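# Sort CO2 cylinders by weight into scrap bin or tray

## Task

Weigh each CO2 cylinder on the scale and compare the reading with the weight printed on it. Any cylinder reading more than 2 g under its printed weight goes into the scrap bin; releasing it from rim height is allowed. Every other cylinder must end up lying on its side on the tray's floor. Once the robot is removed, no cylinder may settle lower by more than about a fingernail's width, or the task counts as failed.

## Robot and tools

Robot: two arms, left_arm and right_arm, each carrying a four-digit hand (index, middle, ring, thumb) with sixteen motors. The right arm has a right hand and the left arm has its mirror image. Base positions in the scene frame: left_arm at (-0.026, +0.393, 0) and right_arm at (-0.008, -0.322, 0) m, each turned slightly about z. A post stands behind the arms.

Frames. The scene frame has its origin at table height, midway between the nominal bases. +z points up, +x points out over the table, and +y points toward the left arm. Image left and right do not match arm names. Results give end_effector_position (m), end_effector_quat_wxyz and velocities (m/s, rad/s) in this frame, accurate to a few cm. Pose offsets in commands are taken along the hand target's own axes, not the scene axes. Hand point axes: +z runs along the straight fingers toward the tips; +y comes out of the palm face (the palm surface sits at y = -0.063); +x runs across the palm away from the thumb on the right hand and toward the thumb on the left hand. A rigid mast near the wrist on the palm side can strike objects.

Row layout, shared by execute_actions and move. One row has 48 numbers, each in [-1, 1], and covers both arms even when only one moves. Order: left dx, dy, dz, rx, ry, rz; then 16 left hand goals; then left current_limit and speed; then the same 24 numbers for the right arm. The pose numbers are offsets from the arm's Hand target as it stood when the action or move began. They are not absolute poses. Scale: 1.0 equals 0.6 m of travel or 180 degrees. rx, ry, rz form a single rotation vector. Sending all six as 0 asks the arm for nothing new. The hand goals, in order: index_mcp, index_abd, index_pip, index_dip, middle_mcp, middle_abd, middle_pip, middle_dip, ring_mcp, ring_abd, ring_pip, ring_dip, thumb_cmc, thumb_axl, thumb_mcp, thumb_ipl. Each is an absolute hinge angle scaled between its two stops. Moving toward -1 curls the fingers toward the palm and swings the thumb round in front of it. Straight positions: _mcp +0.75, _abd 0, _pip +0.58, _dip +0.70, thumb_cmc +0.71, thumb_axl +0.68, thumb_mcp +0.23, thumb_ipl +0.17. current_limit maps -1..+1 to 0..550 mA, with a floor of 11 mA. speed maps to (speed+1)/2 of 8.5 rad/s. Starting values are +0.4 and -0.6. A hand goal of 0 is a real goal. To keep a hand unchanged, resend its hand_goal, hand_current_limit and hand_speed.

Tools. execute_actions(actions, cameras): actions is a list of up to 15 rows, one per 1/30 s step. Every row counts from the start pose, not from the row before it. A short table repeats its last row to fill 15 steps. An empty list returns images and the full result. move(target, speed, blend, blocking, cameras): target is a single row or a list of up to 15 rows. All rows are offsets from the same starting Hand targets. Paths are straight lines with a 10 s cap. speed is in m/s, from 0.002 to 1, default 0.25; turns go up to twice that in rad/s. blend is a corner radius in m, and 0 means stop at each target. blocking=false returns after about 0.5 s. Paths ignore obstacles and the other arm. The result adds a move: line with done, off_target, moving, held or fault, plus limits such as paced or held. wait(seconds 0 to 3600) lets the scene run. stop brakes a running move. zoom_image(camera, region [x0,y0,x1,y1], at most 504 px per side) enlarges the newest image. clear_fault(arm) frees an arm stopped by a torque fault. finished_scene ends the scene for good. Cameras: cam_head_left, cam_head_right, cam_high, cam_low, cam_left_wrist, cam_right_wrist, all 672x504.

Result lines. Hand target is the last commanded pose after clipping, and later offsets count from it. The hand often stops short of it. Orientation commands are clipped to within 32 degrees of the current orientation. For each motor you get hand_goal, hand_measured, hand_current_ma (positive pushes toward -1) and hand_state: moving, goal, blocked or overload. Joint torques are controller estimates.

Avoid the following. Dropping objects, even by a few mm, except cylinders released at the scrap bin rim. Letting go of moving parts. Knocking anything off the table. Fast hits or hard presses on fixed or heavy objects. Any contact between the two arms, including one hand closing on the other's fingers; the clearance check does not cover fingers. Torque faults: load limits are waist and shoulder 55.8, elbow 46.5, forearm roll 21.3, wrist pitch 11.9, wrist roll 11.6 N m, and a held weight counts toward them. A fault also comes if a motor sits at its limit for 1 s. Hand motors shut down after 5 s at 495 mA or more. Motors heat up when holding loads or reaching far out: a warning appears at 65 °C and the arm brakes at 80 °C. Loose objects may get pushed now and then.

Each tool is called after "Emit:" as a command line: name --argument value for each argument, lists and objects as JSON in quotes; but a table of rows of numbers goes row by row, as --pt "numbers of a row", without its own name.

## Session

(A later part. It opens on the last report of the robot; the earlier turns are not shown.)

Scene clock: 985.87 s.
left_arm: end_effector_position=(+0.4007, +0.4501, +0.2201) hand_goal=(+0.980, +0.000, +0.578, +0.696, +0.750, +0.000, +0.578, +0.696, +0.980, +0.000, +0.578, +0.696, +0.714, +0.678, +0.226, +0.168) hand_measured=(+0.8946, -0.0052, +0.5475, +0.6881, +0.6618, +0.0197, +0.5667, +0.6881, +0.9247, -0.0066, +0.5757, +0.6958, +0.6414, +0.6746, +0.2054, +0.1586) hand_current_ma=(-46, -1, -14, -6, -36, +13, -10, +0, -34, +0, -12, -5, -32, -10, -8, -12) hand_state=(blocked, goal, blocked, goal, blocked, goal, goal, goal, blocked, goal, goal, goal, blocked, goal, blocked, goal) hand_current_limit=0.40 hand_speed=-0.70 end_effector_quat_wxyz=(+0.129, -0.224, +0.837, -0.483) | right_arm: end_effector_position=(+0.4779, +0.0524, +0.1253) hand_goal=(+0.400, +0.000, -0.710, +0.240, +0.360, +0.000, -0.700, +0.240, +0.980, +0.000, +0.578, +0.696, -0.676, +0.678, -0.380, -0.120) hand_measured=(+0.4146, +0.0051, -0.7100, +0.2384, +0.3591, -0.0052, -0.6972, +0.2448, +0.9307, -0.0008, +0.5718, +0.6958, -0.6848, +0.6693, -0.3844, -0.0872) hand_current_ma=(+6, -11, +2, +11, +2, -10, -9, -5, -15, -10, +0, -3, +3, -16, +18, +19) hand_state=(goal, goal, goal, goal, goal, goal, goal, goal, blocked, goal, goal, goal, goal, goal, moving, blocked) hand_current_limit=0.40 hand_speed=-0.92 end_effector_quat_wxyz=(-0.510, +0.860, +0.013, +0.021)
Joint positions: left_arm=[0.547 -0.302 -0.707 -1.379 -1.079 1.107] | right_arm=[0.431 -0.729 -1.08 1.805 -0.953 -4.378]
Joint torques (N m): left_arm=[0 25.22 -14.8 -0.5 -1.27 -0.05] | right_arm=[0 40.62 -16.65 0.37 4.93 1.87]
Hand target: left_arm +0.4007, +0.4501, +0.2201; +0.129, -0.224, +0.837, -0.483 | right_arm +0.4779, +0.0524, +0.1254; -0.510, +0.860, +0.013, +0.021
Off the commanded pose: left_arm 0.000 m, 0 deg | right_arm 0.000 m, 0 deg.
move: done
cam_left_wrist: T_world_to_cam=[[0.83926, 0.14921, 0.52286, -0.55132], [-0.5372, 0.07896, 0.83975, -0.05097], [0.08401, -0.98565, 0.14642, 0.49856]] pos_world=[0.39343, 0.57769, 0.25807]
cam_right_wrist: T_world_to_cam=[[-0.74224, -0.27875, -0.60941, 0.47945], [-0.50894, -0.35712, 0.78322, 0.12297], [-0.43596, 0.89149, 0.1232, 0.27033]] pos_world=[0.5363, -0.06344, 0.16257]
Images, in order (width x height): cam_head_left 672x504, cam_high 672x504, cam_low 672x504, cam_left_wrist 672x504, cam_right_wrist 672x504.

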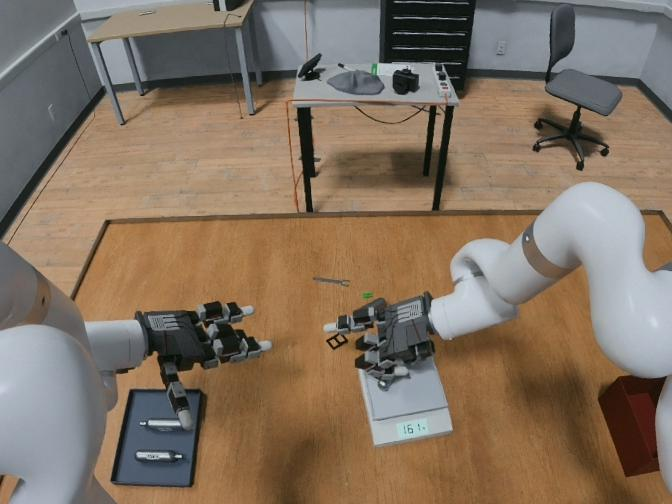

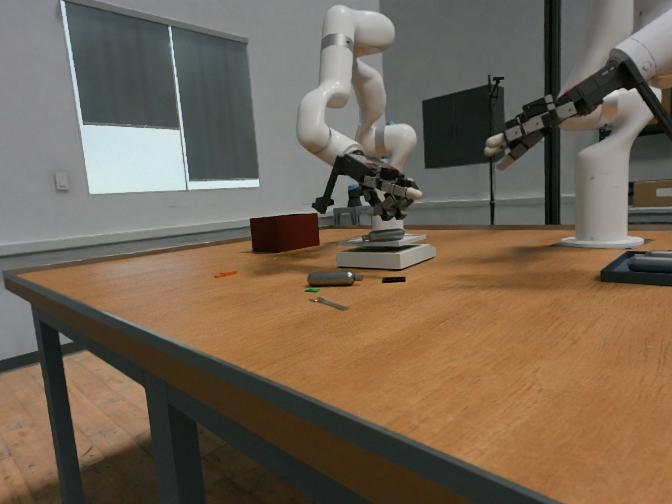

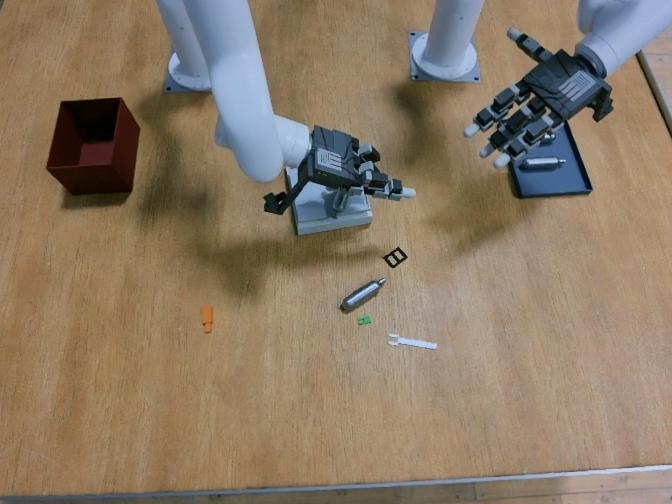

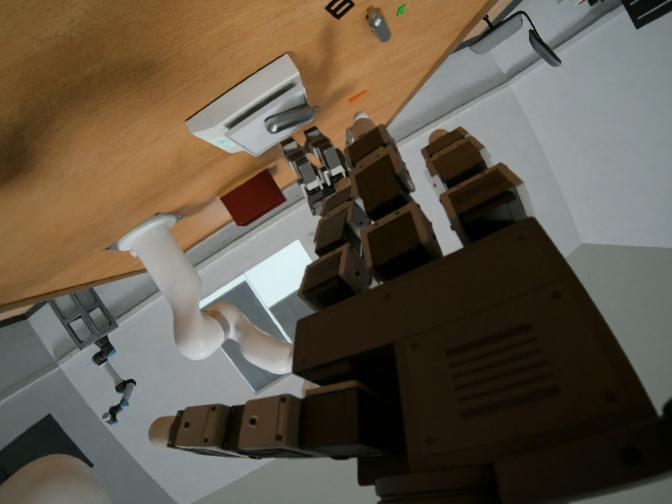

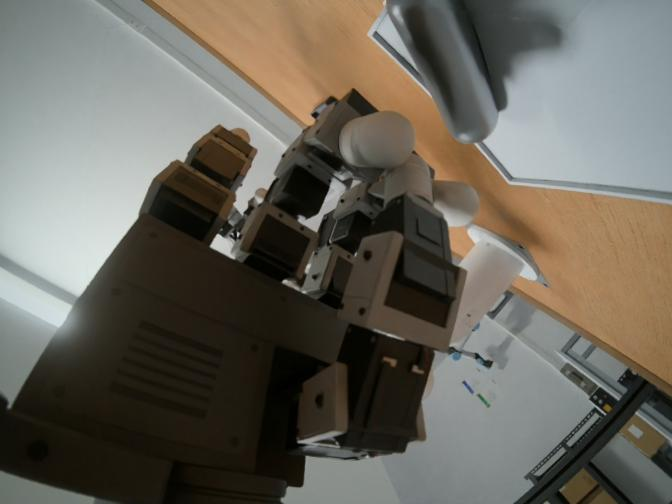

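Emit:
move --pt "0 0 0 0 0 0 0.98 0 0.577 0.696 0.75 0 0.577 0.696 0.98 0 0.577 0.696 0.714 0.678 0.226 0.168 0.4 -0.7 0 -0.1155 -0.0667 0 0 0 0.40 0 -0.71 0.24 0.36 0 -0.70 0.24 0.98 0 0.577 0.696 -0.677 0.678 -0.38 -0.12 0.4 -0.92" --pt "0 0 0 0 0 0 0.98 0 0.577 0.696 0.75 0 0.577 0.696 0.98 0 0.577 0.696 0.714 0.678 0.226 0.168 0.4 -0.7 0 -0.0065 -0.3887 0 0 0 0.86 0 -0.635 0.275 0.86 0 -0.635 0.275 0.98 0 0.577 0.696 -0.677 0.678 -0.022 0.07 0.4 -0.9" --speed '[0.08,0.2]' --blend '[0.02,0]' --cameras '["all"]'

Emit:
zoom_image --camera "cam_head_left" --region '[340, 320, 470, 450]'

Emit:
zoom_image --camera "cam_low" --region '[270, 120, 420, 260]'

Emit:
zoom_image --camera "cam_left_wrist" --region '[180, 60, 380, 240]'

Emit:
zoom_image --camera "cam_high" --region '[330, 190, 440, 270]'

Scene clock: 1002.50 s.
left_arm: end_effector_position=(+0.4007, +0.4501, +0.2201) hand_goal=(+0.980, +0.000, +0.578, +0.696, +0.750, +0.000, +0.578, +0.696, +0.980, +0.000, +0.578, +0.696, +0.714, +0.678, +0.226, +0.168) hand_measured=(+0.8946, -0.0037, +0.5487, +0.6881, +0.6606, +0.0197, +0.5680, +0.6869, +0.9247, -0.0052, +0.5770, +0.6958, +0.6414, +0.6735, +0.2054, +0.1586) hand_current_ma=(-36, +6, -21, -10, -39, +10, -13, +3, -36, -3, -6, -12, -22, -9, -15, -8) hand_state=(blocked, goal, blocked, goal, blocked, goal, goal, goal, blocked, goal, goal, goal, blocked, goal, blocked, goal) hand_current_limit=0.40 hand_speed=-0.70 end_effector_quat_wxyz=(+0.129, -0.224, +0.837, -0.483) | right_arm: end_effector_position=(+0.4724, -0.1504, +0.2405) hand_goal=(+0.860, +0.000, -0.634, +0.276, +0.860, +0.000, -0.634, +0.276, +0.980, +0.000, +0.578, +0.696, -0.676, +0.678, -0.022, +0.070) hand_measured=(+0.8017, +0.0051, -0.6369, +0.2677, +0.7981, -0.0037, -0.6382, +0.2677, +0.9307, +0.0036, +0.5718, +0.6958, -0.6798, +0.6735, -0.0331, +0.0624) hand_current_ma=(-27, -4, -5, +3, -32, -3, -5, -11, -22, -13, +0, -1, +0, -15, -9, -4) hand_state=(blocked, goal, goal, goal, blocked, goal, goal, goal, blocked, goal, goal, goal, goal, goal, goal, goal) hand_current_limit=0.40 hand_speed=-0.90 end_effector_quat_wxyz=(-0.510, +0.860, +0.013, +0.021)
Joint positions: left_arm=[0.547 -0.302 -0.707 -1.379 -1.079 1.107] | right_arm=[0.052 -0.414 -0.922 1.364 -1.108 -4.196]
Joint torques (N m): left_arm=[0 25.22 -14.8 -0.5 -1.27 -0.05] | right_arm=[0 32.57 -18.14 0.78 -1.2 0]
Hand target: left_arm +0.4007, +0.4501, +0.2201; +0.129, -0.224, +0.837, -0.483 | right_arm +0.4724, -0.1504, +0.2405; -0.510, +0.860, +0.013, +0.021
Off the commanded pose: left_arm 0.000 m, 0 deg | right_arm 0.000 m, 0 deg.
move: done
cam_left_wrist: T_world_to_cam=[[0.83926, 0.14921, 0.52286, -0.55132], [-0.5372, 0.07896, 0.83975, -0.05097], [0.08401, -0.98565, 0.14642, 0.49856]] pos_world=[0.39343, 0.57769, 0.25807]
cam_right_wrist: T_world_to_cam=[[-0.74224, -0.27875, -0.60941, 0.48899], [-0.50894, -0.35712, 0.78322, -0.0425], [-0.43596, 0.89149, 0.1232, 0.4344]] pos_world=[0.5307, -0.26614, 0.27777]

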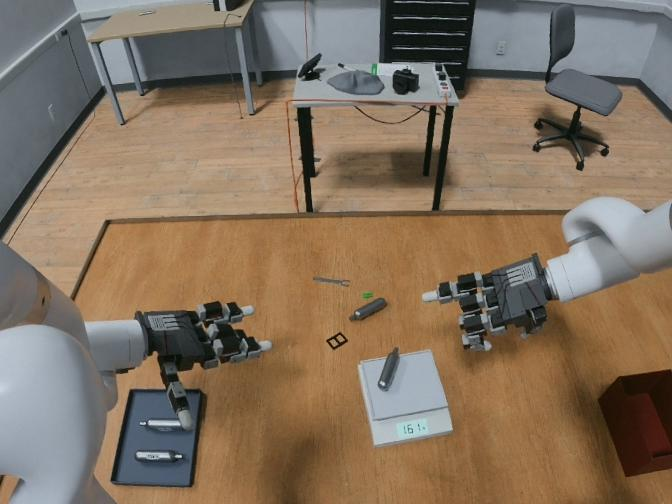

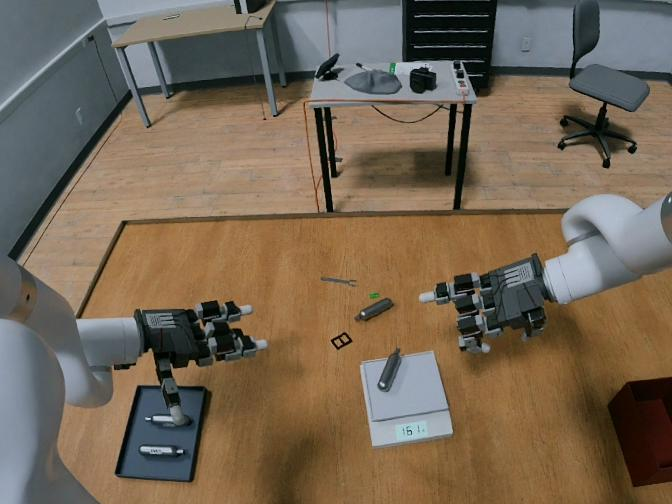

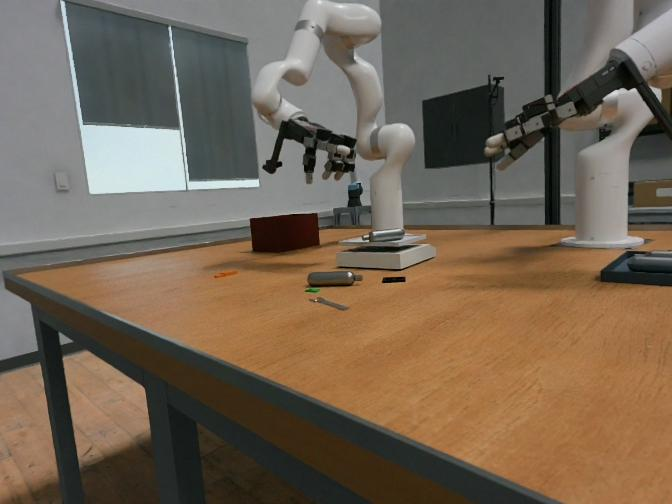

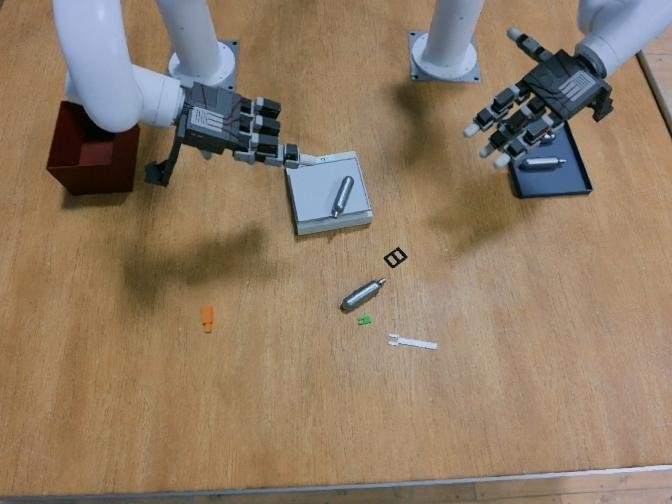

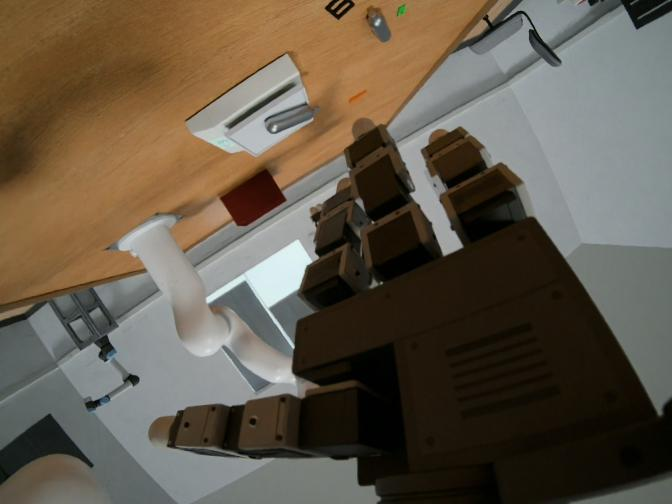

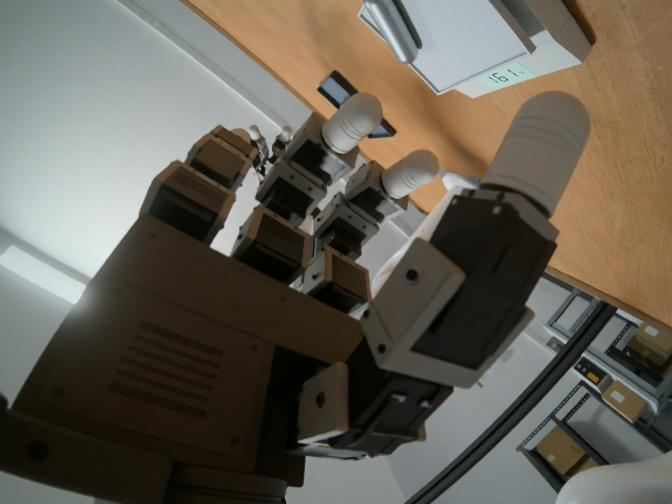

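Scaled by 3.877.

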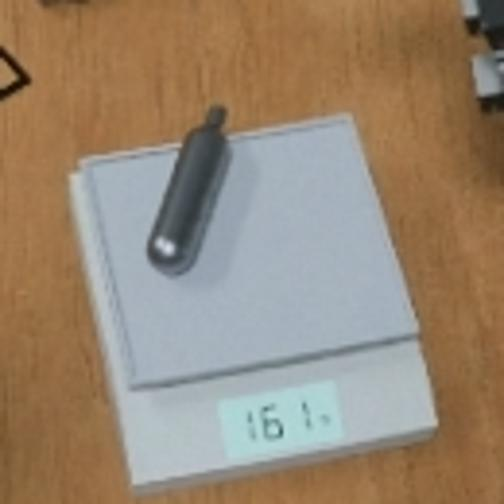

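Scaled by 3.360.

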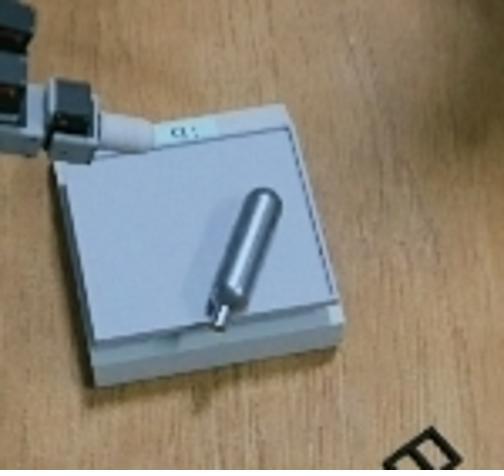

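Scaled by 2.520 from the camera's image (finer frame: 960x720).

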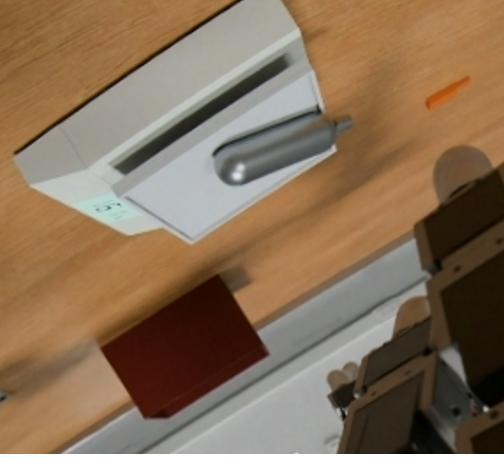

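Scaled by 4.582.

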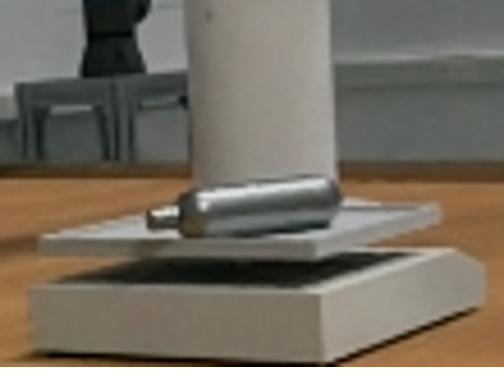

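Emit:
move --target '[0,0,0,0,0,0,0.98,0,0.577,0.696,0.75,0,0.577,0.696,0.98,0,0.577,0.696,0.714,0.678,0.226,0.168,0.4,-0.7,0.0257,-0.0645,0.4005,-0.0101,0.0894,0.0681,0.86,0,-0.635,0.275,0.86,0,-0.635,0.275,0.98,0,0.577,0.696,-0.677,0.678,-0.022,0.07,0.4,-0.9]' --speed 0.2 --cameras '["cam_low","cam_head_left","cam_left_wrist","cam_right_wrist"]'

Emit:
zoom_image --camera "cam_low" --region '[230, 80, 420, 260]'

Emit:
zoom_image --camera "cam_right_wrist" --region '[250, 0, 672, 300]'

Scene clock: 1018.97 s.
left_arm: end_effector_position=(+0.4007, +0.4501, +0.2201) hand_goal=(+0.980, +0.000, +0.578, +0.696, +0.750, +0.000, +0.578, +0.696, +0.980, +0.000, +0.578, +0.696, +0.714, +0.678, +0.226, +0.168) hand_measured=(+0.8946, -0.0052, +0.5475, +0.6881, +0.6618, +0.0197, +0.5667, +0.6869, +0.9247, -0.0066, +0.5757, +0.6958, +0.6401, +0.6746, +0.2054, +0.1586) hand_current_ma=(-41, +0, -17, -11, -40, +6, -6, +0, -32, +3, -3, -13, -29, -3, -14, -13) hand_state=(blocked, goal, blocked, goal, blocked, goal, goal, goal, blocked, goal, goal, goal, blocked, goal, blocked, goal) hand_current_limit=0.40 hand_speed=-0.70 end_effector_quat_wxyz=(+0.129, -0.224, +0.837, -0.483) | right_arm: end_effector_position=(+0.4916, +0.0790, +0.1601) hand_goal=(+0.860, +0.000, -0.634, +0.276, +0.860, +0.000, -0.634, +0.276, +0.980, +0.000, +0.578, +0.696, -0.676, +0.678, -0.022, +0.070) hand_measured=(+0.8017, +0.0051, -0.6369, +0.2677, +0.7981, -0.0037, -0.6369, +0.2677, +0.9307, +0.0036, +0.5718, +0.6971, -0.6810, +0.6735, -0.0321, +0.0624) hand_current_ma=(-27, -8, +7, +10, -27, -6, -2, -7, -22, -6, +0, -11, +4, -11, -10, +0) hand_state=(blocked, goal, goal, goal, blocked, goal, goal, goal, blocked, goal, goal, goal, goal, goal, goal, goal) hand_current_limit=0.40 hand_speed=-0.90 end_effector_quat_wxyz=(-0.492, +0.853, -0.150, +0.087)
Joint positions: left_arm=[0.547 -0.302 -0.707 -1.379 -1.079 1.107] | right_arm=[0.508 -0.634 -1.033 2.18 -0.778 -4.336]
Joint torques (N m): left_arm=[0 25.22 -14.8 -0.5 -1.27 -0.05] | right_arm=[0 38.94 -17.62 0.19 -1.31 0]
Hand target: left_arm +0.4007, +0.4501, +0.2201; +0.129, -0.224, +0.837, -0.483 | right_arm +0.4916, +0.0790, +0.1601; -0.492, +0.853, -0.150, +0.087
Off the commanded pose: left_arm 0.000 m, 0 deg | right_arm 0.000 m, 0 deg.
move: done
cam_left_wrist: T_world_to_cam=[[0.83926, 0.14921, 0.52286, -0.55132], [-0.5372, 0.07896, 0.83975, -0.05097], [0.08401, -0.98565, 0.14642, 0.49856]] pos_world=[0.39343, 0.57769, 0.25807]
cam_right_wrist: T_world_to_cam=[[-0.82471, -0.00997, -0.56547, 0.53047], [-0.55721, -0.15679, 0.81543, 0.11501], [-0.0968, 0.98758, 0.12375, 0.07377]] pos_world=[0.50871, -0.04953, 0.19705]
Images, in order (width x height): cam_head_left 672x504, cam_low 672x504, cam_left_wrist 672x504, cam_right_wrist 672x504.

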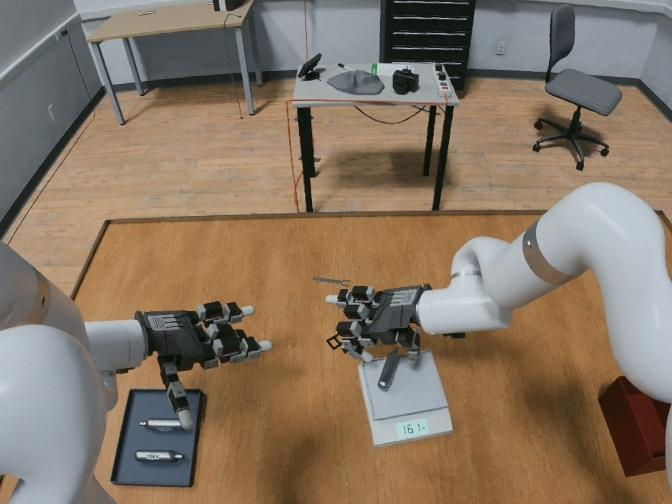

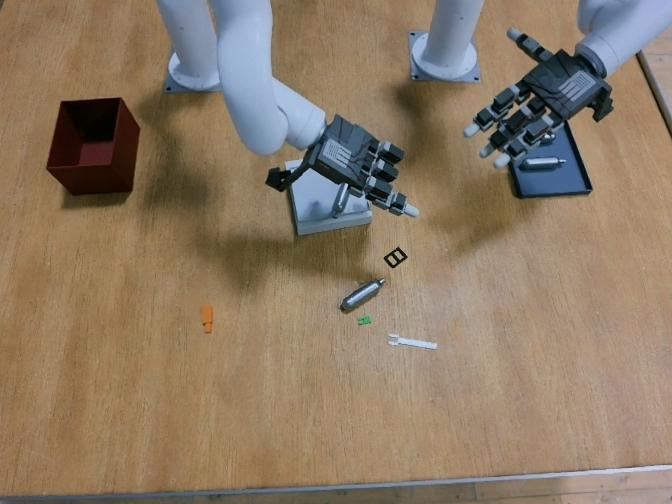

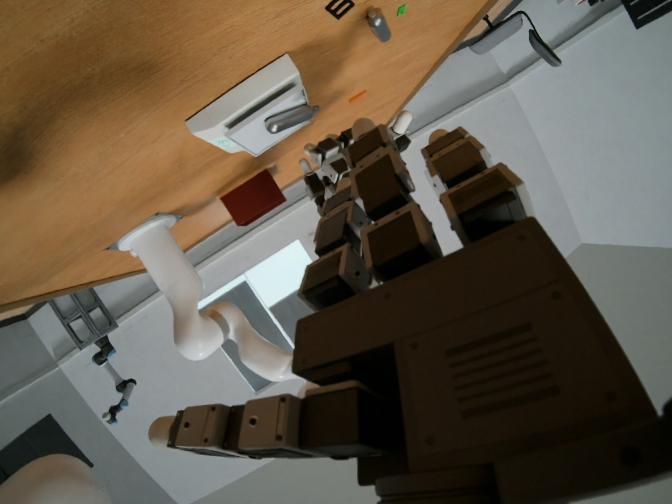

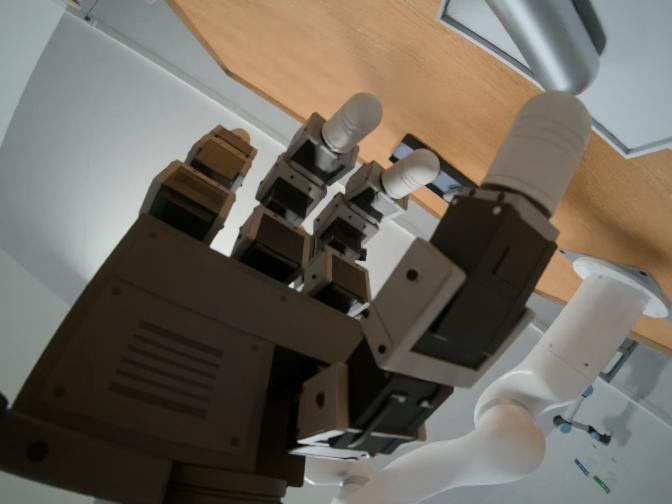

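Scaled by 2.653.

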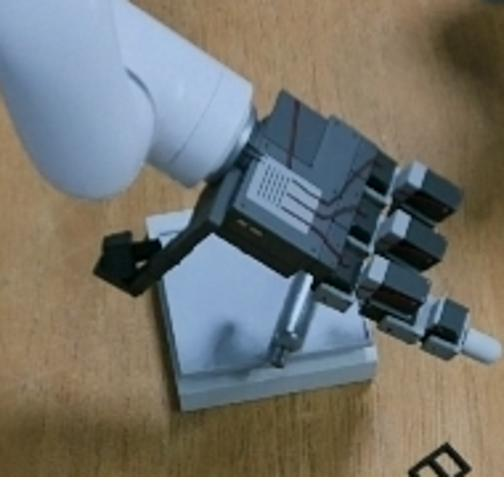

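Scaled by 1.194 from the camera's image (finer frame: 960x720).

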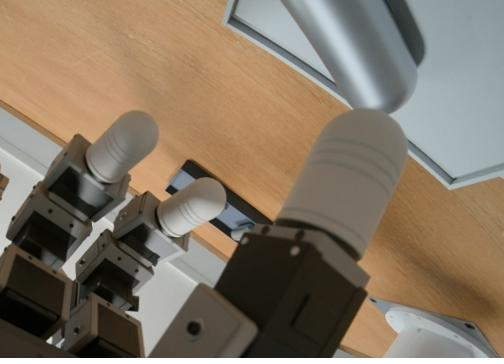

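Emit:
move --target '[0,0,0,0,0,0,0.98,0,0.577,0.696,0.75,0,0.577,0.696,0.98,0,0.577,0.696,0.714,0.678,0.226,0.168,0.4,-0.7,0,0.0649,0.0375,0,0,0,0.86,0,-0.635,0.275,0.86,0,-0.635,0.275,0.98,0,0.577,0.696,-0.677,0.678,-0.022,0.07,0.4,-0.9]' --speed 0.12 --cameras '["cam_low","cam_head_left","cam_high","cam_right_wrist","cam_head_right","cam_left_wrist"]'

Emit:
zoom_image --camera "cam_high" --region '[310, 160, 450, 280]'

Emit:
zoom_image --camera "cam_head_left" --region '[330, 270, 470, 410]'

Emit:
zoom_image --camera "cam_right_wrist" --region '[250, 0, 672, 300]'

Emit:
zoom_image --camera "cam_left_wrist" --region '[180, 60, 380, 240]'

Scene clock: 1025.83 s.
left_arm: end_effector_position=(+0.4007, +0.4501, +0.2201) hand_goal=(+0.980, +0.000, +0.578, +0.696, +0.750, +0.000, +0.578, +0.696, +0.980, +0.000, +0.578, +0.696, +0.714, +0.678, +0.226, +0.168) hand_measured=(+0.8958, -0.0052, +0.5487, +0.6894, +0.6606, +0.0197, +0.5680, +0.6869, +0.9247, -0.0066, +0.5770, +0.6958, +0.6414, +0.6746, +0.2054, +0.1586) hand_current_ma=(-44, +12, -15, -6, -34, +8, -9, +0, -36, +4, -14, -5, -28, -2, -12, -16) hand_state=(blocked, goal, blocked, goal, blocked, goal, goal, goal, blocked, goal, goal, goal, blocked, goal, blocked, goal) hand_current_limit=0.40 hand_speed=-0.70 end_effector_quat_wxyz=(+0.129, -0.224, +0.837, -0.483) | right_arm: end_effector_position=(+0.4916, +0.0790, +0.1151) hand_goal=(+0.860, +0.000, -0.634, +0.276, +0.860, +0.000, -0.634, +0.276, +0.980, +0.000, +0.578, +0.696, -0.676, +0.678, -0.022, +0.070) hand_measured=(+0.8029, +0.0051, -0.6369, +0.2664, +0.8005, -0.0037, -0.6369, +0.2677, +0.9307, +0.0036, +0.5718, +0.6958, -0.6810, +0.6735, -0.0321, +0.0624) hand_current_ma=(-15, -10, -2, +6, -24, -1, -1, -8, -18, -9, -4, -6, -4, -11, -13, -8) hand_state=(blocked, goal, goal, goal, blocked, goal, goal, goal, blocked, goal, goal, goal, goal, goal, goal, goal) hand_current_limit=0.40 hand_speed=-0.90 end_effector_quat_wxyz=(-0.492, +0.853, -0.150, +0.087)
Joint positions: left_arm=[0.547 -0.302 -0.707 -1.379 -1.079 1.107] | right_arm=[0.508 -0.724 -1.044 2.241 -0.825 -4.424]
Joint torques (N m): left_arm=[0 25.22 -14.8 -0.5 -1.27 -0.05] | right_arm=[0 40.34 -16.49 0.14 -1.35 -1.77]
Hand target: left_arm +0.4007, +0.4501, +0.2201; +0.129, -0.224, +0.837, -0.483 | right_arm +0.4916, +0.0790, +0.1151; -0.492, +0.853, -0.150, +0.087
Off the commanded pose: left_arm 0.000 m, 0 deg | right_arm 0.000 m, 0 deg.
move: done
cam_left_wrist: T_world_to_cam=[[0.83926, 0.14921, 0.52286, -0.55132], [-0.5372, 0.07896, 0.83975, -0.05097], [0.08401, -0.98565, 0.14642, 0.49856]] pos_world=[0.39343, 0.57769, 0.25807]
cam_right_wrist: T_world_to_cam=[[-0.82471, -0.00997, -0.56547, 0.50502], [-0.55721, -0.15679, 0.81543, 0.15169], [-0.0968, 0.98758, 0.12375, 0.07944]] pos_world=[0.50871, -0.04963, 0.15205]

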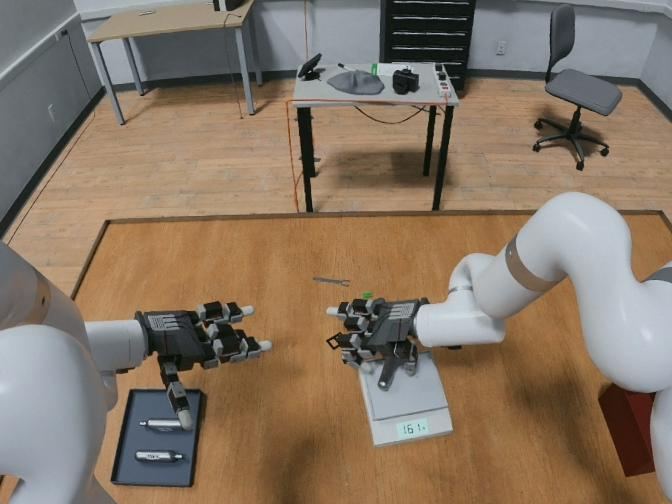

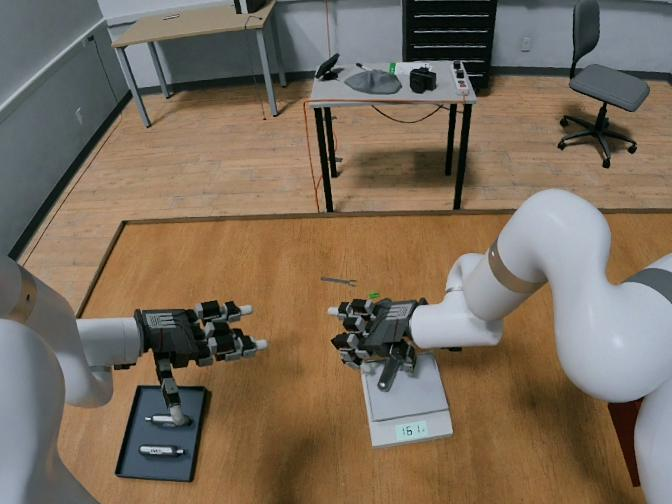

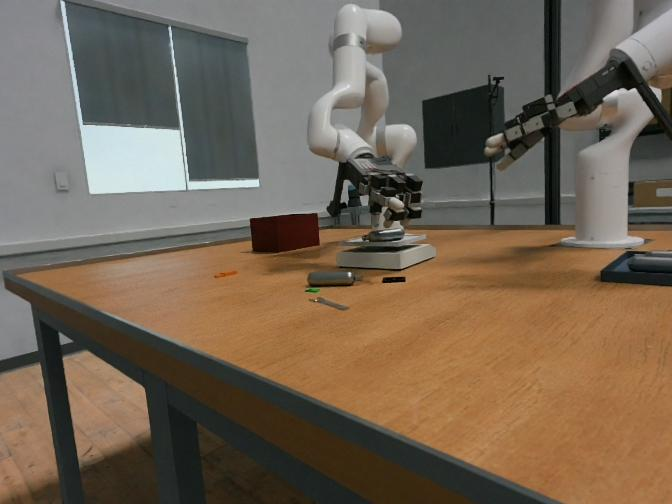

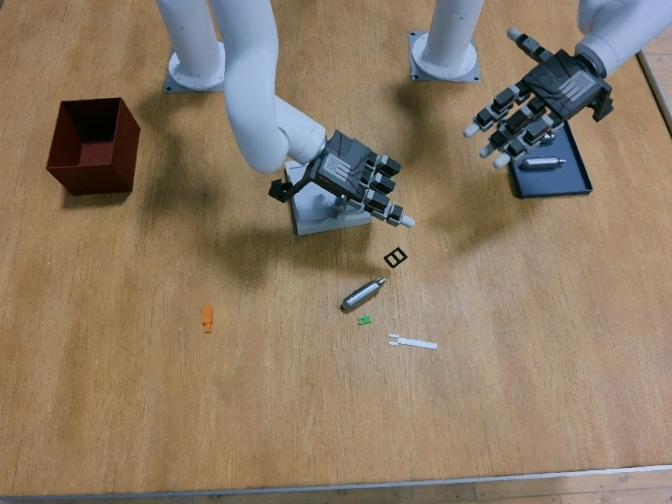

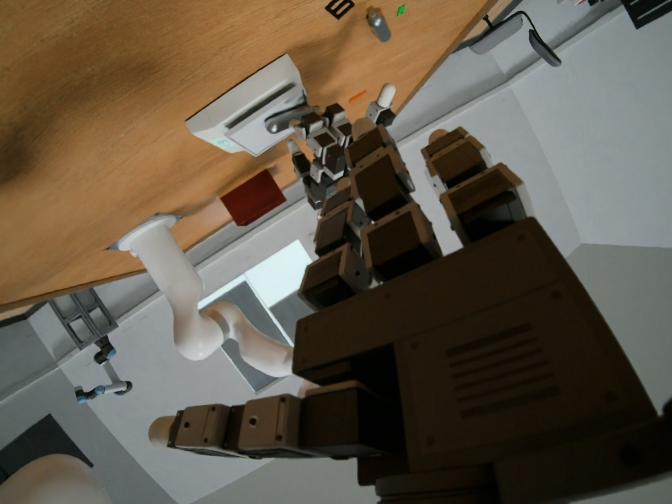

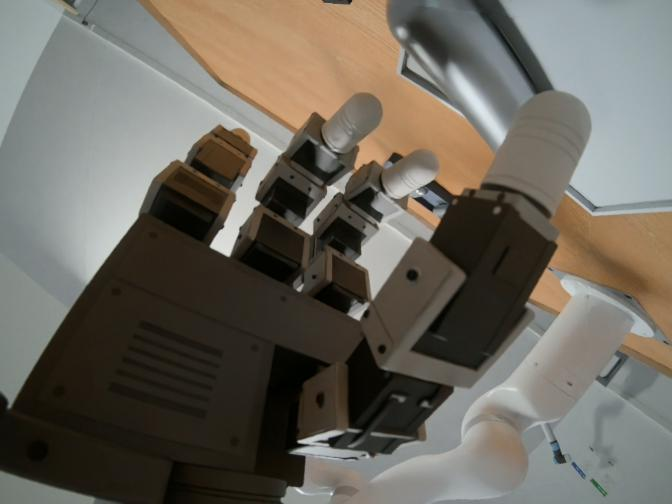

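Scaled by 3.600.

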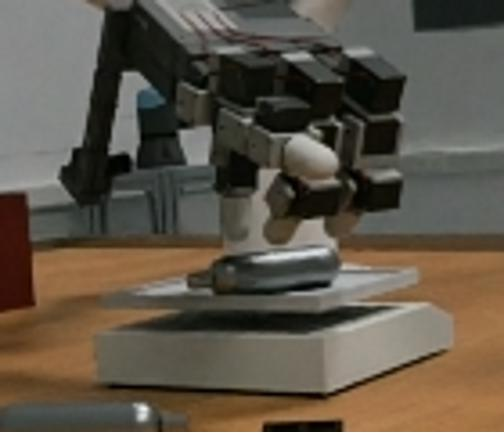

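Scaled by 3.600.

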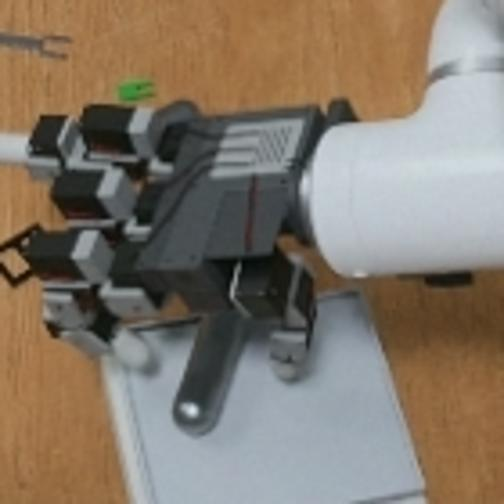

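Scaled by 1.194 from the camera's image (finer frame: 960x720).

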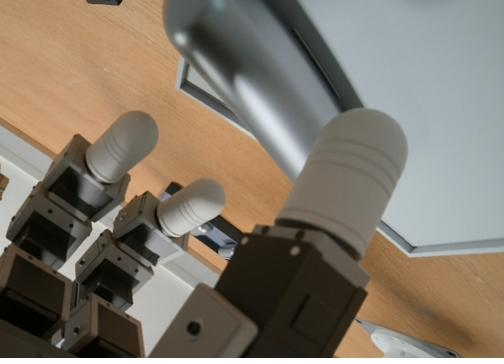

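Scaled by 2.520 from the camera's image (finer frame: 960x720).

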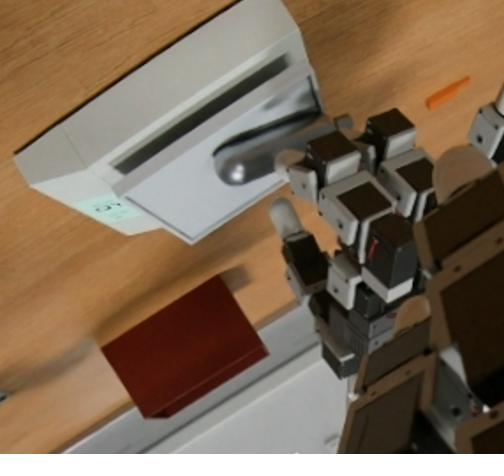

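Emit:
move --target '[0,0,0,0,0,0,0.98,0,0.577,0.696,0.75,0,0.577,0.696,0.98,0,0.577,0.696,0.714,0.678,0.226,0.168,0.4,-0.7,0,0.0405,0.0234,0,0,0,0.86,0,-0.635,0.275,0.86,0,-0.635,0.275,0.98,0,0.577,0.696,-0.677,0.678,-0.022,0.07,0.4,-0.9]' --speed 0.05 --cameras '["cam_head_left","cam_high","cam_right_wrist","cam_left_wrist"]'

Emit:
zoom_image --camera "cam_high" --region '[310, 160, 450, 280]'

Emit:
zoom_image --camera "cam_head_left" --region '[330, 310, 470, 450]'

Emit:
zoom_image --camera "cam_left_wrist" --region '[180, 60, 380, 240]'

Scene clock: 1031.57 s.
left_arm: end_effector_position=(+0.4007, +0.4501, +0.2201) hand_goal=(+0.980, +0.000, +0.578, +0.696, +0.750, +0.000, +0.578, +0.696, +0.980, +0.000, +0.578, +0.696, +0.714, +0.678, +0.226, +0.168) hand_measured=(+0.8958, -0.0052, +0.5475, +0.6881, +0.6618, +0.0197, +0.5680, +0.6869, +0.9247, -0.0052, +0.5757, +0.6958, +0.6414, +0.6746, +0.2054, +0.1586) hand_current_ma=(-44, +5, -15, -6, -40, +15, -12, +2, -35, +0, -5, -5, -31, -3, -16, -16) hand_state=(blocked, goal, blocked, goal, blocked, goal, goal, goal, blocked, goal, goal, goal, blocked, goal, blocked, goal) hand_current_limit=0.40 hand_speed=-0.70 end_effector_quat_wxyz=(+0.129, -0.224, +0.837, -0.483) | right_arm: end_effector_position=(+0.4916, +0.0790, +0.0870) hand_goal=(+0.860, +0.000, -0.634, +0.276, +0.860, +0.000, -0.634, +0.276, +0.980, +0.000, +0.578, +0.696, -0.676, +0.678, -0.022, +0.070) hand_measured=(+0.8029, +0.0036, -0.6369, +0.2664, +0.7993, -0.0037, -0.6369, +0.2677, +0.9307, +0.0051, +0.5718, +0.6958, -0.6810, +0.6735, -0.0321, +0.0624) hand_current_ma=(-21, -9, -7, +6, -22, -4, -4, -6, -16, -8, +0, -3, +4, -7, -8, -8) hand_state=(blocked, goal, goal, goal, blocked, goal, goal, goal, blocked, goal, goal, goal, goal, goal, goal, goal) hand_current_limit=0.40 hand_speed=-0.90 end_effector_quat_wxyz=(-0.492, +0.853, -0.150, +0.087)
Joint positions: left_arm=[0.547 -0.302 -0.707 -1.379 -1.079 1.107] | right_arm=[0.508 -0.783 -1.057 2.273 -0.855 -4.472]
Joint torques (N m): left_arm=[0 25.22 -14.8 -0.5 -1.27 -0.05] | right_arm=[0 41.18 -15.78 0.12 -1.37 0]
Hand target: left_arm +0.4007, +0.4501, +0.2201; +0.129, -0.224, +0.837, -0.483 | right_arm +0.4916, +0.0790, +0.0870; -0.492, +0.853, -0.150, +0.087
Off the commanded pose: left_arm 0.000 m, 0 deg | right_arm 0.000 m, 0 deg.
move: done
cam_left_wrist: T_world_to_cam=[[0.83926, 0.14921, 0.52286, -0.55132], [-0.5372, 0.07896, 0.83975, -0.05097], [0.08401, -0.98565, 0.14642, 0.49856]] pos_world=[0.39343, 0.57769, 0.25807]
cam_right_wrist: T_world_to_cam=[[-0.82471, -0.00997, -0.56547, 0.48914], [-0.55721, -0.15679, 0.81543, 0.17462], [-0.0968, 0.98758, 0.12375, 0.08281]] pos_world=[0.50871, -0.04953, 0.12395]
Images, in order (width x height): cam_head_left 672x504, cam_high 672x504, cam_left_wrist 672x504, cam_right_wrist 672x504.

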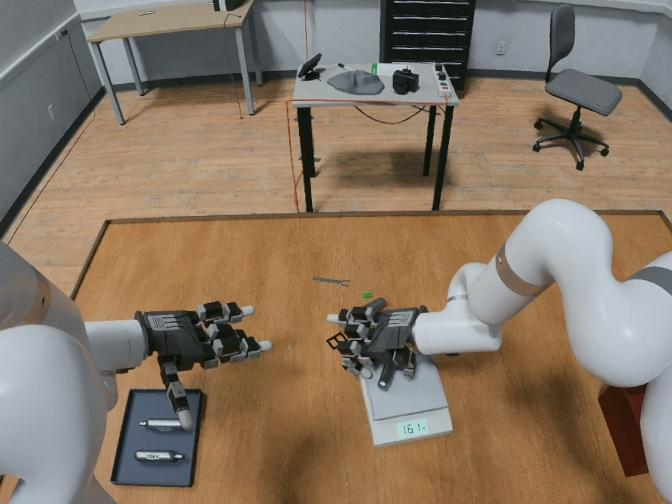

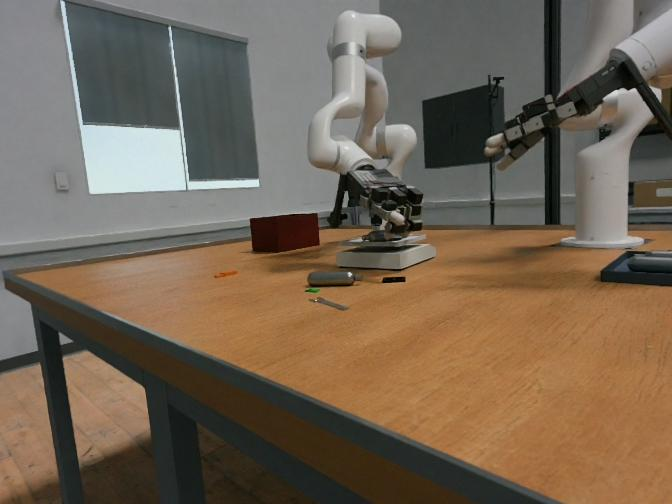

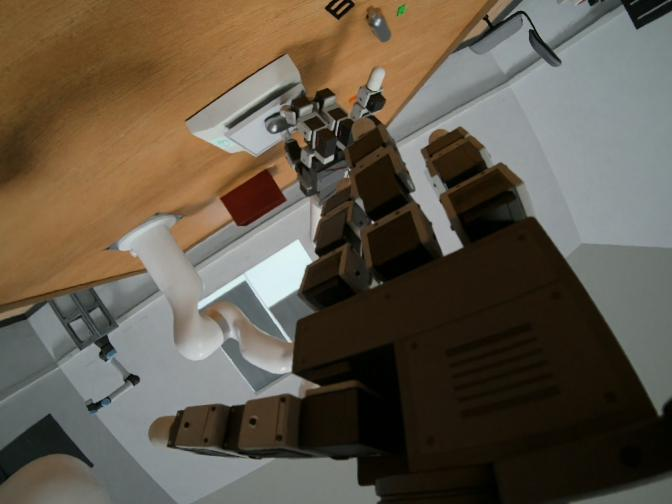

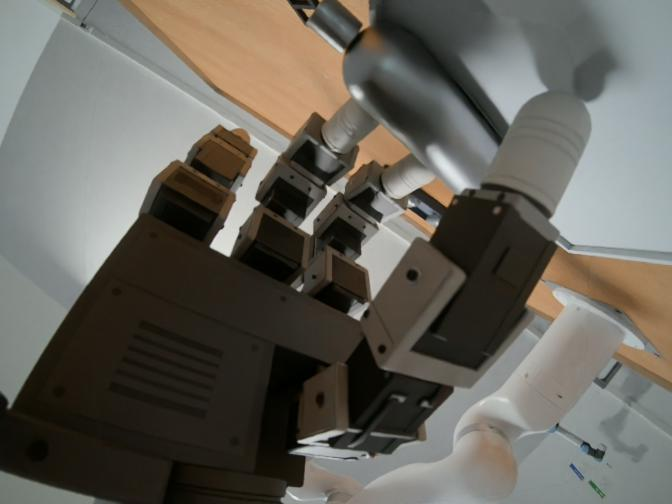

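Scaled by 3.600.

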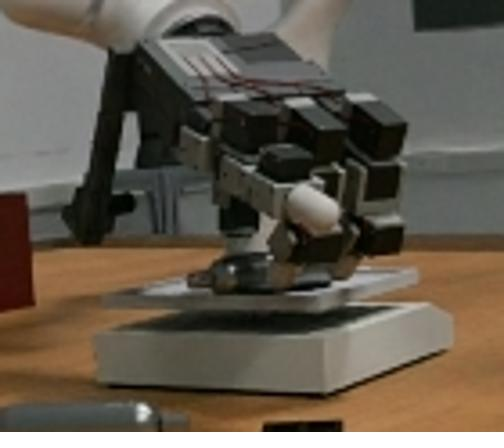

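Scaled by 3.600.

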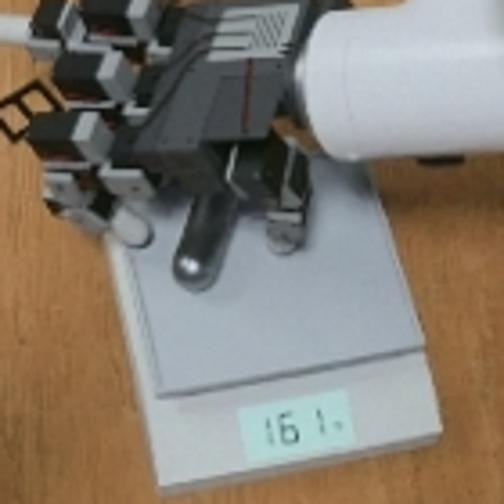

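Scaled by 2.520 from the camera's image (finer frame: 960x720).

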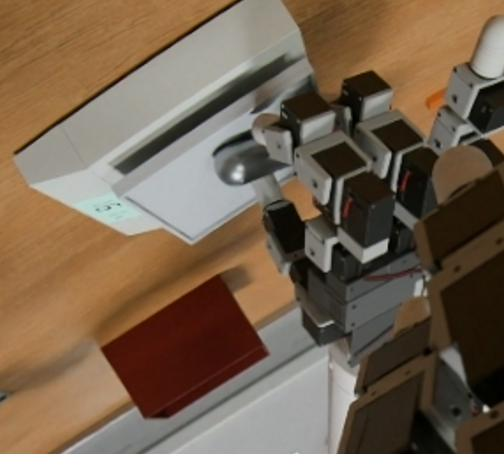

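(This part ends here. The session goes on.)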